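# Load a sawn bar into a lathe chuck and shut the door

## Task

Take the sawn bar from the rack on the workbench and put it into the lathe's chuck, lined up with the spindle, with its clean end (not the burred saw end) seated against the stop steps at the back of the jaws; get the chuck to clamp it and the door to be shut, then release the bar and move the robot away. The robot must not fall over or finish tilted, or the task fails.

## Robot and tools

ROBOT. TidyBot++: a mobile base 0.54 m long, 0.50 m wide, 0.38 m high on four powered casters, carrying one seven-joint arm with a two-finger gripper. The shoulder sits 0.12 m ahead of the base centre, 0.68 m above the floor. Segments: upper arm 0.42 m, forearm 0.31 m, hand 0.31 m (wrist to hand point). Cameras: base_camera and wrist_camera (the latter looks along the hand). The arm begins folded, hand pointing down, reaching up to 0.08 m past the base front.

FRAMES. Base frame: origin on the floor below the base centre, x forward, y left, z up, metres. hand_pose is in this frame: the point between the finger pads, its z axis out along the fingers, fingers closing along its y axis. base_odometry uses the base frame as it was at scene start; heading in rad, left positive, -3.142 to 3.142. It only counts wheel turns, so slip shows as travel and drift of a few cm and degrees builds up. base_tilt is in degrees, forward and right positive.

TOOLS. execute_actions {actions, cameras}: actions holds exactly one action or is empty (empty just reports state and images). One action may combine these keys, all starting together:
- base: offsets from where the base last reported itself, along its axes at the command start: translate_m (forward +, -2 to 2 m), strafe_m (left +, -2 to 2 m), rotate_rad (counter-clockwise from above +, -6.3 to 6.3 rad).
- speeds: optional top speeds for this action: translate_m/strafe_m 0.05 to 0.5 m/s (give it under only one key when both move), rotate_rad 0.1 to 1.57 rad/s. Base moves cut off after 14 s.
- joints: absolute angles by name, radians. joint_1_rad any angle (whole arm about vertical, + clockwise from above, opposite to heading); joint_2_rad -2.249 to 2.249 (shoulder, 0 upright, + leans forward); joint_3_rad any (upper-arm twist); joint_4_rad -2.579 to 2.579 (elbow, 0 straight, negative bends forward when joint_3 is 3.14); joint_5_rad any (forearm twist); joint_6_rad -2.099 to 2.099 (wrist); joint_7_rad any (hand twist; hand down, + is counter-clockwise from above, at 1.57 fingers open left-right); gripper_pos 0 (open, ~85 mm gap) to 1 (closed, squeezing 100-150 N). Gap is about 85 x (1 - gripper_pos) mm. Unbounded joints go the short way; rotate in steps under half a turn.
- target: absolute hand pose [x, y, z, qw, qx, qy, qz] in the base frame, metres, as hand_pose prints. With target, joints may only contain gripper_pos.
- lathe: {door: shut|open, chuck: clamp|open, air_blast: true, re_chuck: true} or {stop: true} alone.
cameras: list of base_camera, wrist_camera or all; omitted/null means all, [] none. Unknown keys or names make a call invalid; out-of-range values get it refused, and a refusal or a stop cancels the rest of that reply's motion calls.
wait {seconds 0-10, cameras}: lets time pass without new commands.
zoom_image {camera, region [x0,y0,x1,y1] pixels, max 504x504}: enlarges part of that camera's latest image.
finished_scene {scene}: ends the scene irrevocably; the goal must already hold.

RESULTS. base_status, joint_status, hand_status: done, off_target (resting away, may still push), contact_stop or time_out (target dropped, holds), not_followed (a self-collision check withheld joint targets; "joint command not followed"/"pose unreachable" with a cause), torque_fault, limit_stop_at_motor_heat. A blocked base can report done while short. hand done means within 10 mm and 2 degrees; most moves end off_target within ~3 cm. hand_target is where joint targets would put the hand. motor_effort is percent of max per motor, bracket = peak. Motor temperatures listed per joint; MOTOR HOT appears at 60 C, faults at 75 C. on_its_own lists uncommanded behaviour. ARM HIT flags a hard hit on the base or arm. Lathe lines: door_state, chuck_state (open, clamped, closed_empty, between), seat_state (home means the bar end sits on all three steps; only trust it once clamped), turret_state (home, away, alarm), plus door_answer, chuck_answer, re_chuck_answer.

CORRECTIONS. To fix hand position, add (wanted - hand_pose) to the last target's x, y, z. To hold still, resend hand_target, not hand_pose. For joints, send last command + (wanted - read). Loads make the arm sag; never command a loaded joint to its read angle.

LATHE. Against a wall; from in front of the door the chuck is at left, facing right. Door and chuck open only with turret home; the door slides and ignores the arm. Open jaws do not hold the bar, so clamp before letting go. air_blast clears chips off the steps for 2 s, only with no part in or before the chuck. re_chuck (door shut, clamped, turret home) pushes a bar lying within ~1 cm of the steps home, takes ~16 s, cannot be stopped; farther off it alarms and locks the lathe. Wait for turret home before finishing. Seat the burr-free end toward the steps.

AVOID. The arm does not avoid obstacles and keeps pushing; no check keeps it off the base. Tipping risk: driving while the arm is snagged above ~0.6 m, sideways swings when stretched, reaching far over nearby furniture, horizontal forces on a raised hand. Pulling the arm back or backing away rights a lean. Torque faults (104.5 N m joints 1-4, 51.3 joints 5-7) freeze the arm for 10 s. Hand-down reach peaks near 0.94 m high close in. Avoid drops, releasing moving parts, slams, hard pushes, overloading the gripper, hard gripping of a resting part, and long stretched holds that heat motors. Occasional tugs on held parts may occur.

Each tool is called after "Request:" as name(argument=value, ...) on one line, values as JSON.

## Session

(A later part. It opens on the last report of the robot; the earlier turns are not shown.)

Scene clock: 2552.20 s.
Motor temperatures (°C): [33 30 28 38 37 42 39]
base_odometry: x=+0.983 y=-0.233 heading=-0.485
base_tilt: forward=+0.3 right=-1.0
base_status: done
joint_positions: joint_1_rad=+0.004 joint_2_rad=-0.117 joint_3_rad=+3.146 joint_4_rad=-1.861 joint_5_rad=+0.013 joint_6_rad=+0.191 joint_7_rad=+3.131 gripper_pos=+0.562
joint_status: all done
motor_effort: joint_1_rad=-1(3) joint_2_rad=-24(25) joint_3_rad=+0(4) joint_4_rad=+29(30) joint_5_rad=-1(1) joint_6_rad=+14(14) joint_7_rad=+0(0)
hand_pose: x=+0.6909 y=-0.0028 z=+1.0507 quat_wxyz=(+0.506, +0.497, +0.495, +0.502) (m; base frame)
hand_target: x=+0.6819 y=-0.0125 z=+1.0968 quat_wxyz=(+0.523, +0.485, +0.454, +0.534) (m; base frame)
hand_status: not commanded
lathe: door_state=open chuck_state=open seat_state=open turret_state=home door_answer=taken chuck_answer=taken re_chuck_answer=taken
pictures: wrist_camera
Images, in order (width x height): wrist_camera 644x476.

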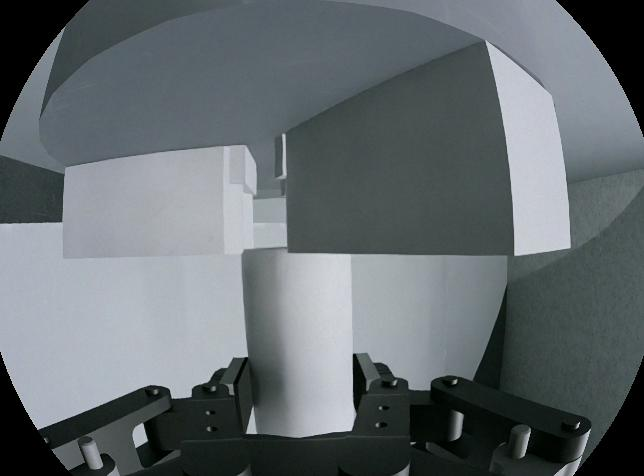

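Request:
execute_actions(actions=[{"base": {"strafe_m": 0.006}, "speeds": {"strafe_m": 0.05}}], cameras=["wrist_camera"])

Request:
zoom_image(camera="wrist_camera", region=[210, 180, 310, 280])

Scene clock: 2555.93 s.
Motor temperatures (°C): [33 30 28 38 37 42 39]
base_odometry: x=+0.985 y=-0.228 heading=-0.485
base_tilt: forward=+0.3 right=-1.0
base_status: done
joint_positions: joint_1_rad=+0.004 joint_2_rad=-0.117 joint_3_rad=+3.146 joint_4_rad=-1.861 joint_5_rad=+0.013 joint_6_rad=+0.191 joint_7_rad=+3.131 gripper_pos=+0.562
joint_status: not commanded
motor_effort: joint_1_rad=-1(3) joint_2_rad=-24(24) joint_3_rad=+0(4) joint_4_rad=+29(29) joint_5_rad=-1(1) joint_6_rad=+13(14) joint_7_rad=+0(1)
hand_pose: x=+0.6909 y=-0.0034 z=+1.0507 quat_wxyz=(+0.506, +0.497, +0.495, +0.502) (m; base frame)
hand_target: x=+0.6819 y=-0.0125 z=+1.0968 quat_wxyz=(+0.523, +0.485, +0.454, +0.534) (m; base frame)
hand_status: not commanded
lathe: door_state=open chuck_state=open seat_state=open turret_state=home door_answer=taken chuck_answer=taken re_chuck_answer=taken
pictures: wrist_camera
Images, in order (width x height): wrist_camera 644x476.

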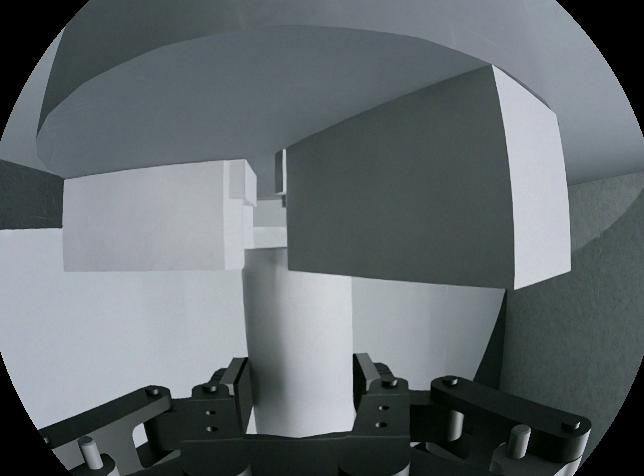

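Scaled by 5.040.

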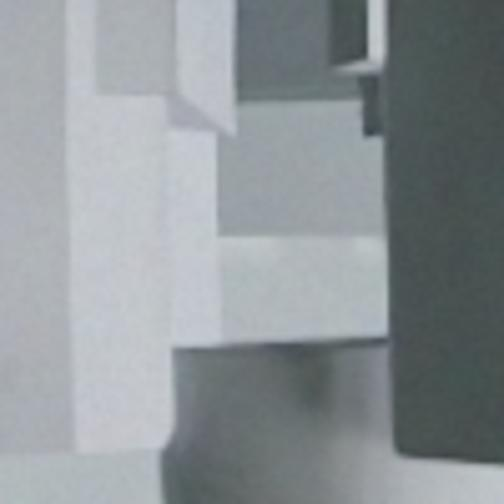

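Request:
execute_actions(actions=[{"base": {"strafe_m": 0.008}, "speeds": {"strafe_m": 0.05}}], cameras=["wrist_camera"])

Request:
zoom_image(camera="wrist_camera", region=[210, 180, 310, 280])

Scene clock: 2560.40 s.
Motor temperatures (°C): [33 30 28 38 37 42 39]
base_odometry: x=+0.989 y=-0.221 heading=-0.485
base_tilt: forward=+0.3 right=-1.0
base_status: done
joint_positions: joint_1_rad=+0.005 joint_2_rad=-0.117 joint_3_rad=+3.147 joint_4_rad=-1.861 joint_5_rad=+0.013 joint_6_rad=+0.191 joint_7_rad=+3.131 gripper_pos=+0.562
joint_status: not commanded
motor_effort: joint_1_rad=-1(3) joint_2_rad=-23(24) joint_3_rad=+0(3) joint_4_rad=+29(29) joint_5_rad=-1(1) joint_6_rad=+14(14) joint_7_rad=+0(1)
hand_pose: x=+0.6909 y=-0.0038 z=+1.0507 quat_wxyz=(+0.507, +0.497, +0.494, +0.502) (m; base frame)
hand_target: x=+0.6819 y=-0.0125 z=+1.0968 quat_wxyz=(+0.523, +0.485, +0.454, +0.534) (m; base frame)
hand_status: not commanded
lathe: door_state=open chuck_state=open seat_state=open turret_state=home door_answer=taken chuck_answer=taken re_chuck_answer=taken
pictures: wrist_camera
Images, in order (width x height): wrist_camera 644x476.

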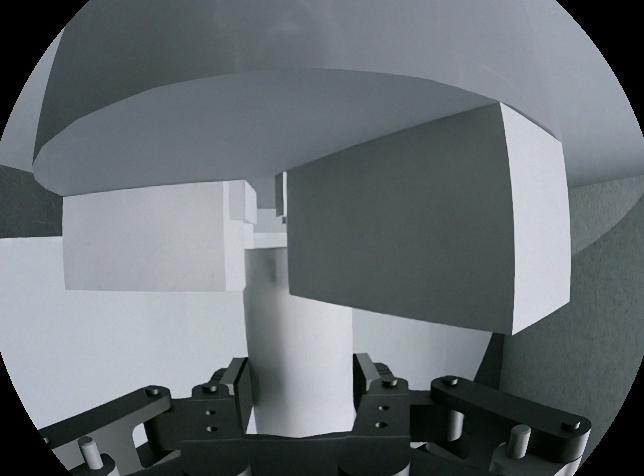

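Scaled by 5.040.

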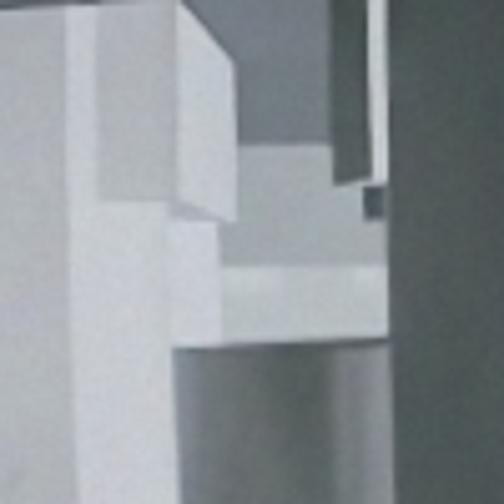

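Request:
zoom_image(camera="wrist_camera", region=[225, 165, 295, 255])

Scaled by 5.600.

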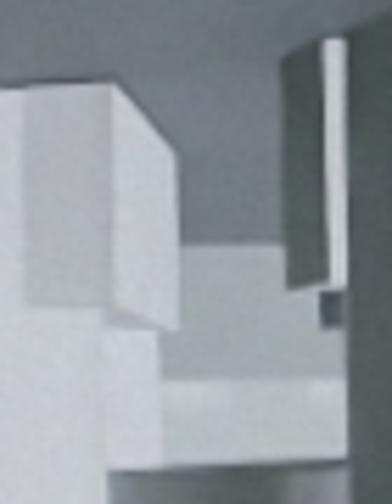

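Request:
execute_actions(actions=[{"base": {"strafe_m": 0.007}, "speeds": {"strafe_m": 0.05}}], cameras=["wrist_camera"])

Request:
zoom_image(camera="wrist_camera", region=[225, 185, 295, 275])

Scene clock: 2586.67 s.
Motor temperatures (°C): [33 30 28 38 37 42 39]
base_odometry: x=+0.992 y=-0.214 heading=-0.485
base_tilt: forward=+0.3 right=-1.0
base_status: done
joint_positions: joint_1_rad=+0.005 joint_2_rad=-0.117 joint_3_rad=+3.147 joint_4_rad=-1.861 joint_5_rad=+0.013 joint_6_rad=+0.191 joint_7_rad=+3.131 gripper_pos=+0.562
joint_status: not commanded
motor_effort: joint_1_rad=-1(3) joint_2_rad=-23(24) joint_3_rad=+0(3) joint_4_rad=+29(29) joint_5_rad=-1(1) joint_6_rad=+13(14) joint_7_rad=+0(1)
hand_pose: x=+0.6909 y=-0.0042 z=+1.0507 quat_wxyz=(+0.507, +0.497, +0.494, +0.502) (m; base frame)
hand_target: x=+0.6819 y=-0.0125 z=+1.0968 quat_wxyz=(+0.523, +0.485, +0.454, +0.534) (m; base frame)
hand_status: not commanded
lathe: door_state=open chuck_state=open seat_state=open turret_state=home door_answer=taken chuck_answer=taken re_chuck_answer=taken
pictures: wrist_camera
Images, in order (width x height): wrist_camera 644x476.

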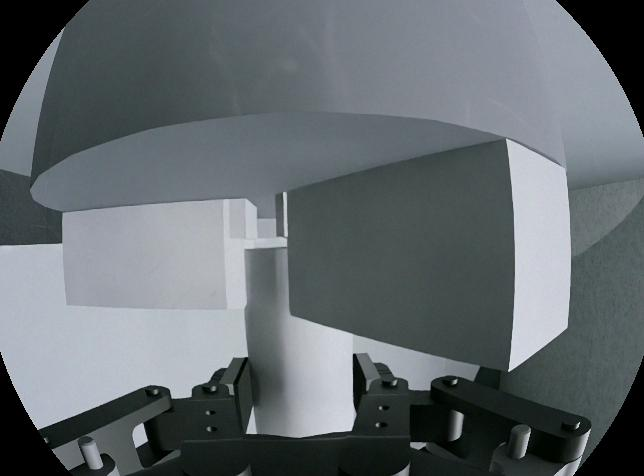

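Scaled by 5.600.

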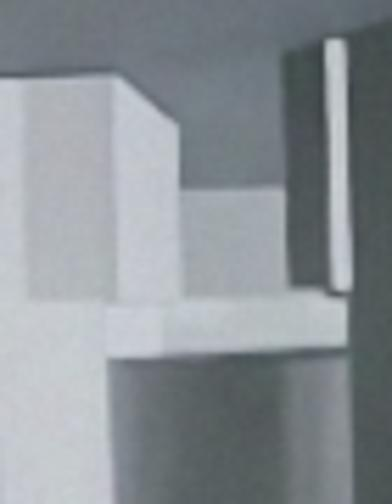

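Request:
execute_actions(actions=[{"base": {"strafe_m": 0.003}, "speeds": {"strafe_m": 0.05}}], cameras=["wrist_camera"])

Request:
zoom_image(camera="wrist_camera", region=[225, 195, 295, 285])

Scene clock: 2591.50 s.
Motor temperatures (°C): [33 30 28 38 37 42 39]
base_odometry: x=+0.993 y=-0.212 heading=-0.485
base_tilt: forward=+0.3 right=-1.1
base_status: done
joint_positions: joint_1_rad=+0.005 joint_2_rad=-0.117 joint_3_rad=+3.148 joint_4_rad=-1.861 joint_5_rad=+0.013 joint_6_rad=+0.191 joint_7_rad=+3.131 gripper_pos=+0.562
joint_status: not commanded
motor_effort: joint_1_rad=-1(4) joint_2_rad=-24(24) joint_3_rad=+1(4) joint_4_rad=+29(29) joint_5_rad=+0(1) joint_6_rad=+13(14) joint_7_rad=+0(0)
hand_pose: x=+0.6909 y=-0.0046 z=+1.0507 quat_wxyz=(+0.507, +0.497, +0.494, +0.502) (m; base frame)
hand_target: x=+0.6819 y=-0.0125 z=+1.0968 quat_wxyz=(+0.523, +0.485, +0.454, +0.534) (m; base frame)
hand_status: not commanded
lathe: door_state=open chuck_state=open seat_state=open turret_state=home door_answer=taken chuck_answer=taken re_chuck_answer=taken
pictures: wrist_camera
Images, in order (width x height): wrist_camera 644x476.

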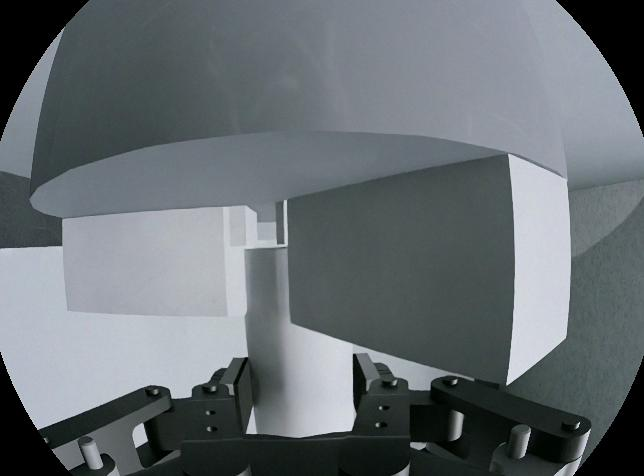

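Scaled by 5.600.

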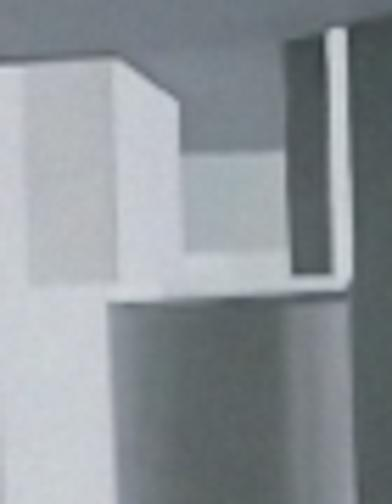

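Request:
execute_actions(actions=[{"base": {"strafe_m": 0.003}, "speeds": {"strafe_m": 0.05}}], cameras=["wrist_camera"])

Request:
zoom_image(camera="wrist_camera", region=[225, 195, 295, 285])

Scene clock: 2601.60 s.
Motor temperatures (°C): [33 30 28 38 37 42 39]
base_odometry: x=+0.995 y=-0.209 heading=-0.485
base_tilt: forward=+0.3 right=-1.1
base_status: done
joint_positions: joint_1_rad=+0.008 joint_2_rad=-0.117 joint_3_rad=+3.150 joint_4_rad=-1.861 joint_5_rad=+0.013 joint_6_rad=+0.191 joint_7_rad=+3.131 gripper_pos=+0.562
joint_status: not commanded
motor_effort: joint_1_rad=-1(4) joint_2_rad=-23(25) joint_3_rad=+1(3) joint_4_rad=+28(29) joint_5_rad=-1(1) joint_6_rad=+14(14) joint_7_rad=+0(0)
hand_pose: x=+0.6909 y=-0.0071 z=+1.0507 quat_wxyz=(+0.508, +0.499, +0.493, +0.501) (m; base frame)
hand_target: x=+0.6819 y=-0.0125 z=+1.0968 quat_wxyz=(+0.523, +0.485, +0.454, +0.534) (m; base frame)
hand_status: not commanded
lathe: door_state=open chuck_state=open seat_state=open turret_state=home door_answer=taken chuck_answer=taken re_chuck_answer=taken
pictures: wrist_camera
Images, in order (width x height): wrist_camera 644x476.

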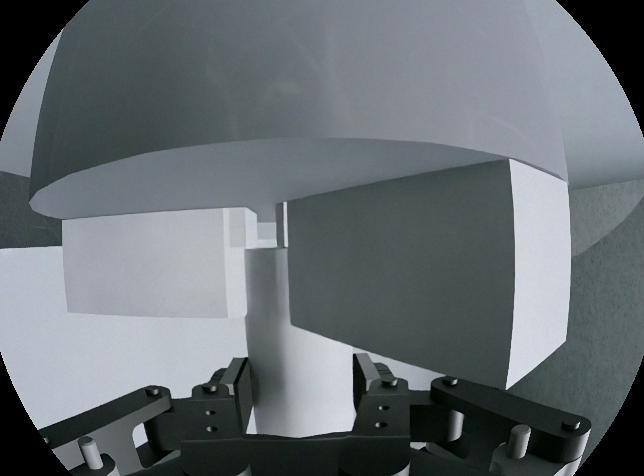

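Scaled by 5.600.

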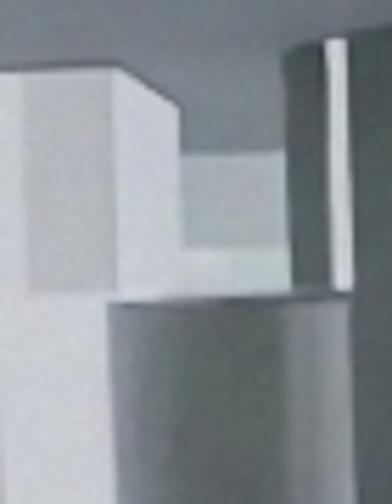

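Request:
execute_actions(actions=[{"base": {"strafe_m": 0.002}, "speeds": {"strafe_m": 0.05}}], cameras=["wrist_camera"])

Request:
zoom_image(camera="wrist_camera", region=[225, 195, 295, 285])

Scene clock: 2606.00 s.
Motor temperatures (°C): [33 30 28 38 37 42 39]
base_odometry: x=+0.996 y=-0.207 heading=-0.485
base_tilt: forward=+0.3 right=-1.0
base_status: done
joint_positions: joint_1_rad=+0.009 joint_2_rad=-0.117 joint_3_rad=+3.151 joint_4_rad=-1.861 joint_5_rad=+0.013 joint_6_rad=+0.191 joint_7_rad=+3.131 gripper_pos=+0.562
joint_status: not commanded
motor_effort: joint_1_rad=-1(5) joint_2_rad=-24(24) joint_3_rad=+0(4) joint_4_rad=+29(29) joint_5_rad=-1(1) joint_6_rad=+13(14) joint_7_rad=+0(0)
hand_pose: x=+0.6909 y=-0.0087 z=+1.0507 quat_wxyz=(+0.508, +0.499, +0.492, +0.500) (m; base frame)
hand_target: x=+0.6819 y=-0.0125 z=+1.0968 quat_wxyz=(+0.523, +0.485, +0.454, +0.534) (m; base frame)
hand_status: not commanded
lathe: door_state=open chuck_state=open seat_state=open turret_state=home door_answer=taken chuck_answer=taken re_chuck_answer=taken
pictures: wrist_camera
Images, in order (width x height): wrist_camera 644x476.

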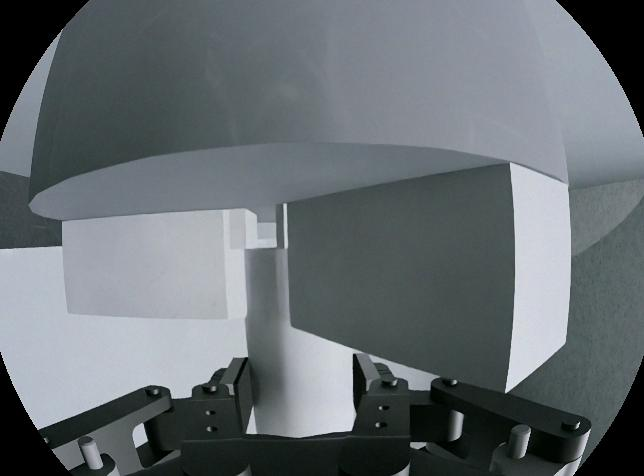

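Scaled by 5.600.

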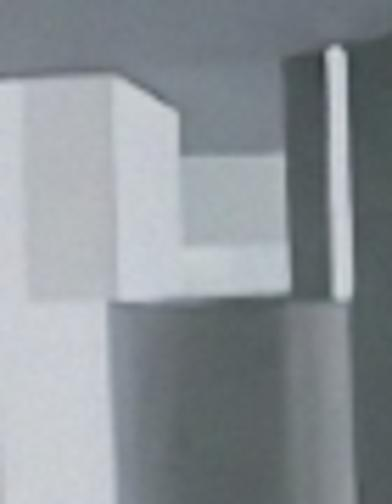

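Request:
execute_actions(actions=[{"lathe": {"chuck": "clamp"}}], cameras=[])

Request:
wait(seconds=1.5, cameras=["wrist_camera"])

Request:
zoom_image(camera="wrist_camera", region=[225, 195, 295, 285])

Scene clock: 2612.23 s.
Motor temperatures (°C): [33 30 28 38 37 42 39]
base_odometry: x=+0.996 y=-0.207 heading=-0.485
base_tilt: forward=+0.3 right=-1.1
base_status: not commanded
joint_positions: joint_1_rad=+0.009 joint_2_rad=-0.117 joint_3_rad=+3.151 joint_4_rad=-1.861 joint_5_rad=+0.013 joint_6_rad=+0.191 joint_7_rad=+3.131 gripper_pos=+0.562
joint_status: not commanded
motor_effort: joint_1_rad=-1(1) joint_2_rad=-24(24) joint_3_rad=+0(0) joint_4_rad=+29(29) joint_5_rad=+0(1) joint_6_rad=+14(14) joint_7_rad=+0(0)
hand_pose: x=+0.6909 y=-0.0087 z=+1.0507 quat_wxyz=(+0.508, +0.499, +0.492, +0.500) (m; base frame)
hand_target: x=+0.6819 y=-0.0125 z=+1.0968 quat_wxyz=(+0.523, +0.485, +0.454, +0.534) (m; base frame)
hand_status: not commanded
lathe: door_state=open chuck_state=between seat_state=open turret_state=home door_answer=taken chuck_answer=taken re_chuck_answer=taken
pictures: none
No camera images: "cameras" was empty.

Scene clock: 2613.73 s.
Motor temperatures (°C): [33 30 28 38 37 42 39]
base_odometry: x=+0.996 y=-0.207 heading=-0.485
base_tilt: forward=+0.3 right=-1.1
base_status: not commanded
joint_positions: joint_1_rad=+0.009 joint_2_rad=-0.116 joint_3_rad=+3.151 joint_4_rad=-1.860 joint_5_rad=+0.013 joint_6_rad=+0.191 joint_7_rad=+3.131 gripper_pos=+0.563
joint_status: not commanded
motor_effort: joint_1_rad=+0(1) joint_2_rad=-24(24) joint_3_rad=+1(0) joint_4_rad=+27(29) joint_5_rad=+0(1) joint_6_rad=+13(14) joint_7_rad=+1(0)
hand_pose: x=+0.6911 y=-0.0087 z=+1.0510 quat_wxyz=(+0.509, +0.499, +0.492, +0.500) (m; base frame)
hand_target: x=+0.6819 y=-0.0125 z=+1.0968 quat_wxyz=(+0.523, +0.485, +0.454, +0.534) (m; base frame)
hand_status: not commanded
wait: 1.50 s; at rest by 0.27 s
lathe: door_state=open chuck_state=clamped seat_state=open turret_state=home door_answer=taken chuck_answer=taken re_chuck_answer=taken
pictures: wrist_camera
Images, in order (width x height): wrist_camera 644x476.

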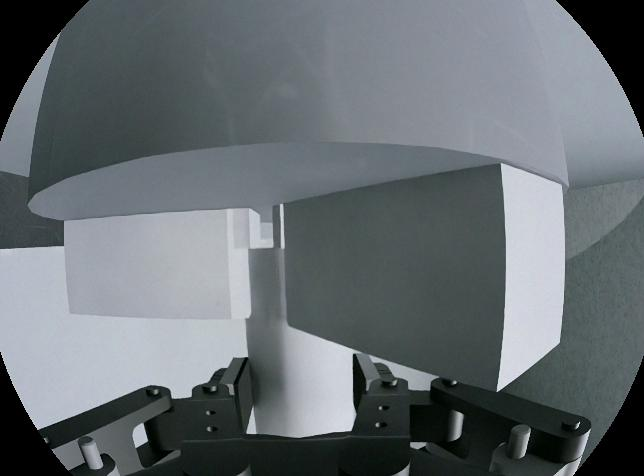

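Scaled by 5.600.

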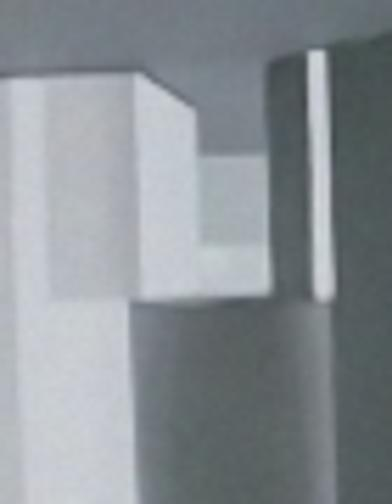

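Request:
wait(seconds=1.0, cameras=[])

Scene clock: 2620.70 s.
Motor temperatures (°C): [33 30 28 38 37 42 39]
base_odometry: x=+0.996 y=-0.207 heading=-0.485
base_tilt: forward=+0.3 right=-1.0
base_status: not commanded
joint_positions: joint_1_rad=+0.009 joint_2_rad=-0.116 joint_3_rad=+3.151 joint_4_rad=-1.860 joint_5_rad=+0.013 joint_6_rad=+0.191 joint_7_rad=+3.131 gripper_pos=+0.563
joint_status: not commanded
motor_effort: joint_1_rad=+0(1) joint_2_rad=-25(24) joint_3_rad=+1(0) joint_4_rad=+28(29) joint_5_rad=+1(1) joint_6_rad=+13(14) joint_7_rad=+1(0)
hand_pose: x=+0.6911 y=-0.0087 z=+1.0510 quat_wxyz=(+0.509, +0.499, +0.492, +0.500) (m; base frame)
hand_target: x=+0.6819 y=-0.0125 z=+1.0968 quat_wxyz=(+0.523, +0.485, +0.454, +0.534) (m; base frame)
hand_status: not commanded
wait: 1.00 s; at rest from the start
lathe: door_state=open chuck_state=clamped seat_state=open turret_state=home door_answer=taken chuck_answer=taken re_chuck_answer=taken
pictures: none
No camera images: "cameras" was empty.

Request:
execute_actions(actions=[{"joints": {"joint_1_rad": 0.008, "joint_2_rad": -0.112, "joint_3_rad": 3.151, "joint_4_rad": -1.860, "joint_5_rad": 0.013, "joint_6_rad": 0.191, "joint_7_rad": 3.131}}], cameras=[])

Request:
execute_actions(actions=[{"joints": {"gripper_pos": 0.3}}], cameras=["wrist_camera"])

Scene clock: 2645.00 s.
Motor temperatures (°C): [33 30 28 38 37 42 39]
base_odometry: x=+0.996 y=-0.207 heading=-0.485
base_tilt: forward=+0.3 right=-1.1
base_status: not commanded
joint_positions: joint_1_rad=+0.009 joint_2_rad=-0.116 joint_3_rad=+3.151 joint_4_rad=-1.861 joint_5_rad=+0.013 joint_6_rad=+0.190 joint_7_rad=+3.136 gripper_pos=+0.563
joint_status: all done
motor_effort: joint_1_rad=+0(1) joint_2_rad=-19(24) joint_3_rad=+1(2) joint_4_rad=+24(28) joint_5_rad=+1(2) joint_6_rad=+10(13) joint_7_rad=+1(2)
hand_pose: x=+0.6913 y=-0.0087 z=+1.0505 quat_wxyz=(+0.510, +0.498, +0.494, +0.498) (m; base frame)
hand_target: x=+0.6927 y=-0.0082 z=+1.0488 quat_wxyz=(+0.507, +0.500, +0.493, +0.499) (m; base frame)
hand_status: not commanded
lathe: door_state=open chuck_state=clamped seat_state=open turret_state=home door_answer=taken chuck_answer=taken re_chuck_answer=taken
pictures: none
No camera images: "cameras" was empty.

Scene clock: 2645.87 s.
Motor temperatures (°C): [33 30 28 38 37 42 39]
base_odometry: x=+0.996 y=-0.207 heading=-0.485
base_tilt: forward=+0.3 right=-1.1
base_status: not commanded
joint_positions: joint_1_rad=+0.009 joint_2_rad=-0.115 joint_3_rad=+3.151 joint_4_rad=-1.858 joint_5_rad=+0.013 joint_6_rad=+0.190 joint_7_rad=+3.136 gripper_pos=+0.300
joint_status: all done
motor_effort: joint_1_rad=-1(1) joint_2_rad=-18(25) joint_3_rad=+0(1) joint_4_rad=+23(24) joint_5_rad=-1(2) joint_6_rad=+9(10) joint_7_rad=+0(2)
hand_pose: x=+0.6917 y=-0.0087 z=+1.0518 quat_wxyz=(+0.510, +0.498, +0.493, +0.499) (m; base frame)
hand_target: x=+0.6927 y=-0.0082 z=+1.0488 quat_wxyz=(+0.507, +0.500, +0.493, +0.499) (m; base frame)
hand_status: not commanded
lathe: door_state=open chuck_state=clamped seat_state=open turret_state=home door_answer=taken chuck_answer=taken re_chuck_answer=taken
pictures: wrist_camera
Images, in order (width x height): wrist_camera 644x476.

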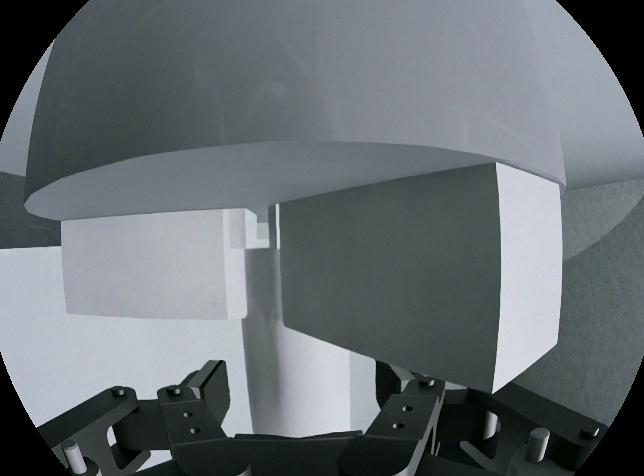

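Request:
zoom_image(camera="wrist_camera", region=[225, 195, 295, 285])

Request:
zoom_image(camera="wrist_camera", region=[200, 190, 420, 440])

Scaled by 5.600.

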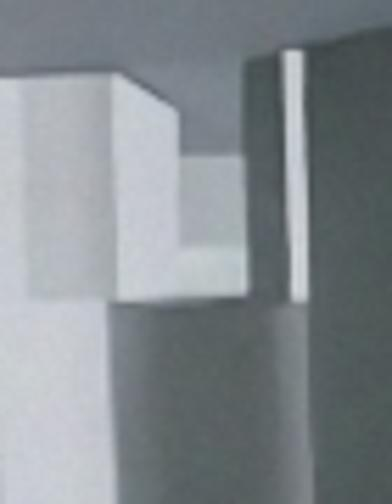

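Scaled by 2.016.

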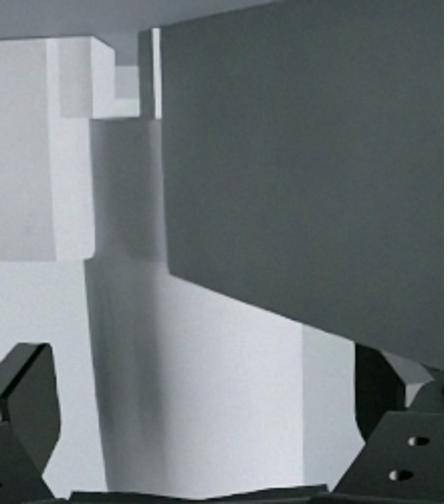

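Request:
execute_actions(actions=[{"base": {"translate_m": -0.56, "strafe_m": -0.012}, "speeds": {"translate_m": 0.5}}], cameras=["wrist_camera"])

Request:
execute_actions(actions=[{"lathe": {"door": "shut"}}], cameras=[])

Request:
wait(seconds=4, cameras=["wrist_camera"])

Scene clock: 2663.33 s.
Motor temperatures (°C): [33 30 28 37 37 41 39]
base_odometry: x=+0.494 y=+0.044 heading=-0.485
base_tilt: forward=+0.3 right=-1.0
base_status: done
joint_positions: joint_1_rad=+0.009 joint_2_rad=-0.117 joint_3_rad=+3.151 joint_4_rad=-1.858 joint_5_rad=+0.013 joint_6_rad=+0.190 joint_7_rad=+3.136 gripper_pos=+0.300
joint_status: not commanded
motor_effort: joint_1_rad=-1(1) joint_2_rad=-17(24) joint_3_rad=+0(1) joint_4_rad=+23(25) joint_5_rad=-1(1) joint_6_rad=+9(10) joint_7_rad=+0(1)
hand_pose: x=+0.6909 y=-0.0087 z=+1.0530 quat_wxyz=(+0.511, +0.497, +0.493, +0.499) (m; base frame)
hand_target: x=+0.6927 y=-0.0082 z=+1.0488 quat_wxyz=(+0.507, +0.500, +0.493, +0.499) (m; base frame)
hand_status: not commanded
lathe: door_state=open chuck_state=clamped seat_state=open turret_state=home door_answer=taken chuck_answer=taken re_chuck_answer=taken
pictures: wrist_camera
Images, in order (width x height): wrist_camera 644x476.

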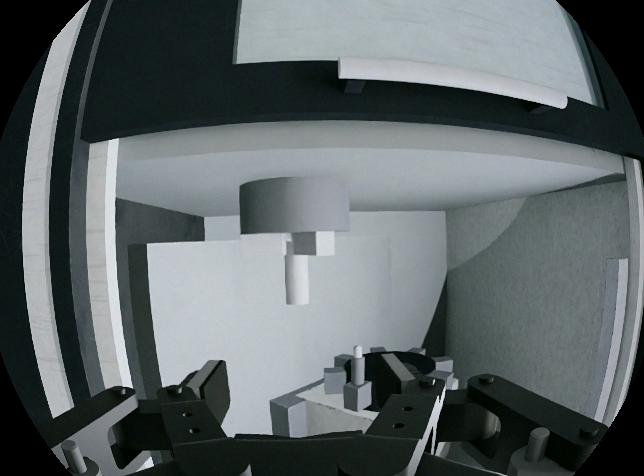

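Scene clock: 2663.63 s.
Motor temperatures (°C): [33 30 28 37 37 41 39]
base_odometry: x=+0.494 y=+0.044 heading=-0.485
base_tilt: forward=+0.3 right=-1.0
base_status: not commanded
joint_positions: joint_1_rad=+0.009 joint_2_rad=-0.117 joint_3_rad=+3.151 joint_4_rad=-1.858 joint_5_rad=+0.013 joint_6_rad=+0.190 joint_7_rad=+3.136 gripper_pos=+0.300
joint_status: not commanded
motor_effort: joint_1_rad=-1(1) joint_2_rad=-18(19) joint_3_rad=+0(0) joint_4_rad=+23(23) joint_5_rad=+0(1) joint_6_rad=+9(9) joint_7_rad=+0(1)
hand_pose: x=+0.6909 y=-0.0087 z=+1.0530 quat_wxyz=(+0.511, +0.497, +0.493, +0.499) (m; base frame)
hand_target: x=+0.6927 y=-0.0082 z=+1.0488 quat_wxyz=(+0.507, +0.500, +0.493, +0.499) (m; base frame)
hand_status: not commanded
lathe: door_state=between chuck_state=clamped seat_state=open turret_state=home door_answer=taken chuck_answer=taken re_chuck_answer=taken
pictures: none
No camera images: "cameras" was empty.

Scene clock: 2667.63 s.
Motor temperatures (°C): [33 30 28 37 37 41 39]
base_odometry: x=+0.494 y=+0.044 heading=-0.485
base_tilt: forward=+0.3 right=-1.0
base_status: not commanded
joint_positions: joint_1_rad=+0.009 joint_2_rad=-0.117 joint_3_rad=+3.151 joint_4_rad=-1.858 joint_5_rad=+0.013 joint_6_rad=+0.190 joint_7_rad=+3.136 gripper_pos=+0.300
joint_status: not commanded
motor_effort: joint_1_rad=-1(1) joint_2_rad=-18(19) joint_3_rad=+0(0) joint_4_rad=+23(23) joint_5_rad=+0(1) joint_6_rad=+9(9) joint_7_rad=+0(1)
hand_pose: x=+0.6909 y=-0.0087 z=+1.0530 quat_wxyz=(+0.511, +0.497, +0.493, +0.499) (m; base frame)
hand_target: x=+0.6927 y=-0.0082 z=+1.0488 quat_wxyz=(+0.507, +0.500, +0.493, +0.499) (m; base frame)
hand_status: not commanded
wait: 4.00 s; at rest by 0.27 s
lathe: door_state=shut chuck_state=clamped seat_state=open turret_state=home door_answer=taken chuck_answer=taken re_chuck_answer=taken
pictures: wrist_camera
Images, in order (width x height): wrist_camera 644x476.

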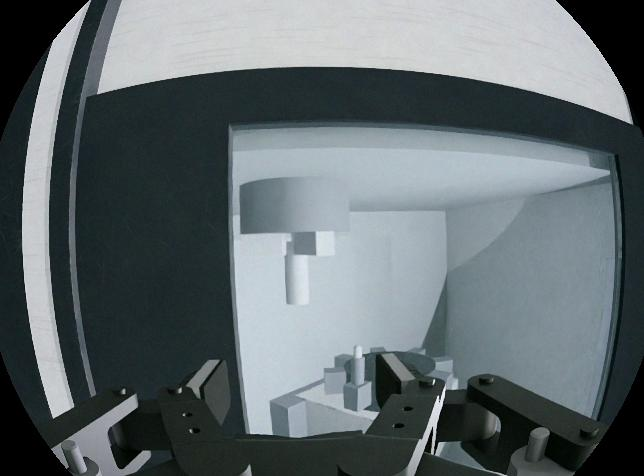

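Door is shut. Try the re-chuck.

Request:
execute_actions(actions=[{"lathe": {"re_chuck": true}}], cameras=[])

Request:
wait(seconds=10, cameras=["wrist_camera"])

Request:
wait(seconds=8, cameras=["wrist_camera"])

Scene clock: 2671.83 s.
Motor temperatures (°C): [33 30 28 37 37 41 39]
base_odometry: x=+0.494 y=+0.044 heading=-0.485
base_tilt: forward=+0.3 right=-1.0
base_status: not commanded
joint_positions: joint_1_rad=+0.009 joint_2_rad=-0.117 joint_3_rad=+3.151 joint_4_rad=-1.858 joint_5_rad=+0.013 joint_6_rad=+0.190 joint_7_rad=+3.136 gripper_pos=+0.300
joint_status: not commanded
motor_effort: joint_1_rad=-1(1) joint_2_rad=-19(19) joint_3_rad=+0(0) joint_4_rad=+23(23) joint_5_rad=+0(2) joint_6_rad=+9(9) joint_7_rad=+0(0)
hand_pose: x=+0.6909 y=-0.0087 z=+1.0530 quat_wxyz=(+0.511, +0.497, +0.493, +0.499) (m; base frame)
hand_target: x=+0.6927 y=-0.0082 z=+1.0488 quat_wxyz=(+0.507, +0.500, +0.493, +0.499) (m; base frame)
hand_status: not commanded
lathe: door_state=shut chuck_state=clamped seat_state=open turret_state=away door_answer=taken chuck_answer=taken re_chuck_answer=taken
pictures: none
No camera images: "cameras" was empty.

Scene clock: 2681.83 s.
Motor temperatures (°C): [33 30 28 37 37 41 39]
base_odometry: x=+0.494 y=+0.044 heading=-0.485
base_tilt: forward=+0.3 right=-1.0
base_status: not commanded
joint_positions: joint_1_rad=+0.009 joint_2_rad=-0.117 joint_3_rad=+3.151 joint_4_rad=-1.858 joint_5_rad=+0.013 joint_6_rad=+0.190 joint_7_rad=+3.136 gripper_pos=+0.300
joint_status: not commanded
motor_effort: joint_1_rad=-1(1) joint_2_rad=-18(19) joint_3_rad=+0(0) joint_4_rad=+23(23) joint_5_rad=+0(2) joint_6_rad=+9(9) joint_7_rad=+0(0)
hand_pose: x=+0.6909 y=-0.0087 z=+1.0530 quat_wxyz=(+0.511, +0.497, +0.493, +0.499) (m; base frame)
hand_target: x=+0.6927 y=-0.0082 z=+1.0488 quat_wxyz=(+0.507, +0.500, +0.493, +0.499) (m; base frame)
hand_status: not commanded
wait: 10.00 s; at rest by 0.27 s
lathe: door_state=shut chuck_state=clamped seat_state=home turret_state=away door_answer=taken chuck_answer=taken re_chuck_answer=taken
pictures: wrist_camera
Images, in order (width x height): wrist_camera 644x476.

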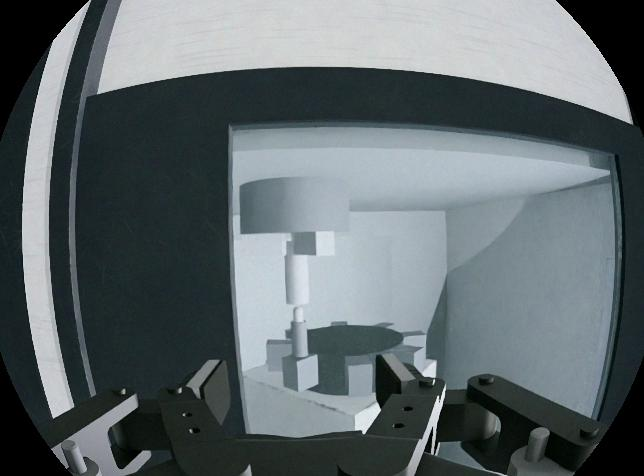

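Scene clock: 2689.83 s.
Motor temperatures (°C): [33 30 28 37 37 41 39]
base_odometry: x=+0.494 y=+0.044 heading=-0.485
base_tilt: forward=+0.3 right=-1.0
base_status: not commanded
joint_positions: joint_1_rad=+0.009 joint_2_rad=-0.117 joint_3_rad=+3.151 joint_4_rad=-1.858 joint_5_rad=+0.013 joint_6_rad=+0.190 joint_7_rad=+3.136 gripper_pos=+0.300
joint_status: not commanded
motor_effort: joint_1_rad=-1(1) joint_2_rad=-18(19) joint_3_rad=+0(0) joint_4_rad=+23(23) joint_5_rad=-1(2) joint_6_rad=+9(9) joint_7_rad=+0(0)
hand_pose: x=+0.6909 y=-0.0087 z=+1.0530 quat_wxyz=(+0.511, +0.497, +0.493, +0.499) (m; base frame)
hand_target: x=+0.6927 y=-0.0082 z=+1.0488 quat_wxyz=(+0.507, +0.500, +0.493, +0.499) (m; base frame)
hand_status: not commanded
wait: 8.00 s; at rest by 0.27 s
lathe: door_state=shut chuck_state=clamped seat_state=home turret_state=home door_answer=taken chuck_answer=taken re_chuck_answer=taken
pictures: wrist_camera
Images, in order (width x height): wrist_camera 644x476.

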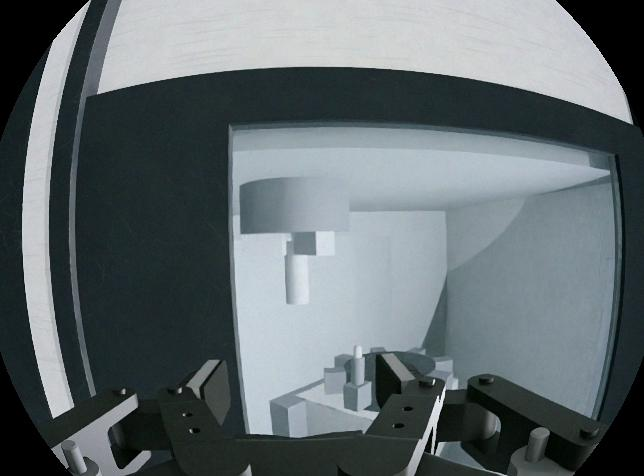

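Request:
zoom_image(camera="wrist_camera", region=[260, 220, 350, 320])

Scaled by 5.040.

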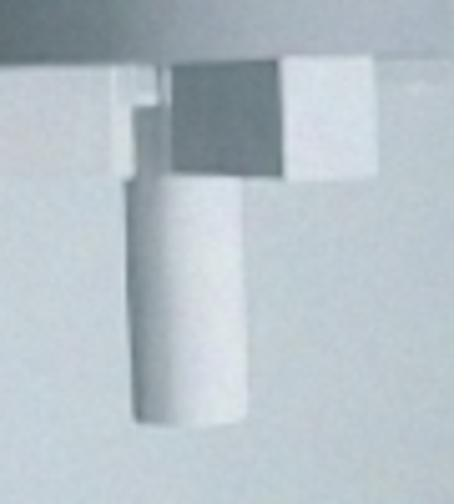

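Request:
execute_actions(actions=[], cameras=["base_camera"])

Scene clock: 2696.93 s.
Motor temperatures (°C): [33 30 28 37 37 41 39]
base_odometry: x=+0.494 y=+0.044 heading=-0.485
base_tilt: forward=+0.3 right=-1.0
base_status: not commanded
joint_positions: joint_1_rad=+0.009 joint_2_rad=-0.117 joint_3_rad=+3.151 joint_4_rad=-1.858 joint_5_rad=+0.013 joint_6_rad=+0.190 joint_7_rad=+3.136 gripper_pos=+0.300
joint_status: not commanded
motor_effort: joint_1_rad=-1(1) joint_2_rad=-18(19) joint_3_rad=+0(0) joint_4_rad=+23(23) joint_5_rad=-1(2) joint_6_rad=+9(9) joint_7_rad=+0(0)
hand_pose: x=+0.6909 y=-0.0087 z=+1.0530 quat_wxyz=(+0.511, +0.497, +0.493, +0.499) (m; base frame)
hand_target: x=+0.6927 y=-0.0082 z=+1.0488 quat_wxyz=(+0.507, +0.500, +0.493, +0.499) (m; base frame)
hand_status: not commanded
lathe: door_state=shut chuck_state=clamped seat_state=home turret_state=home door_answer=taken chuck_answer=taken re_chuck_answer=taken
pictures: base_camera
Images, in order (width x height): base_camera 644x364.

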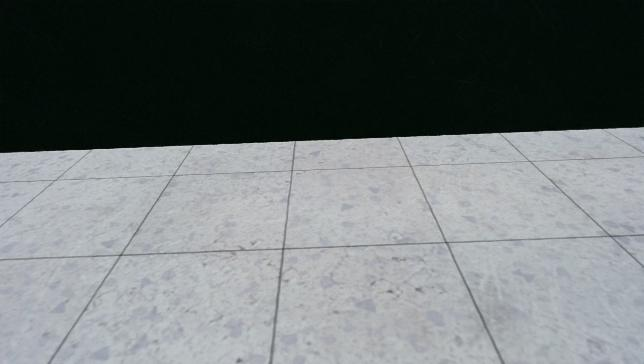

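Request:
finished_scene(scene=2)

The scene is finished: the task was done.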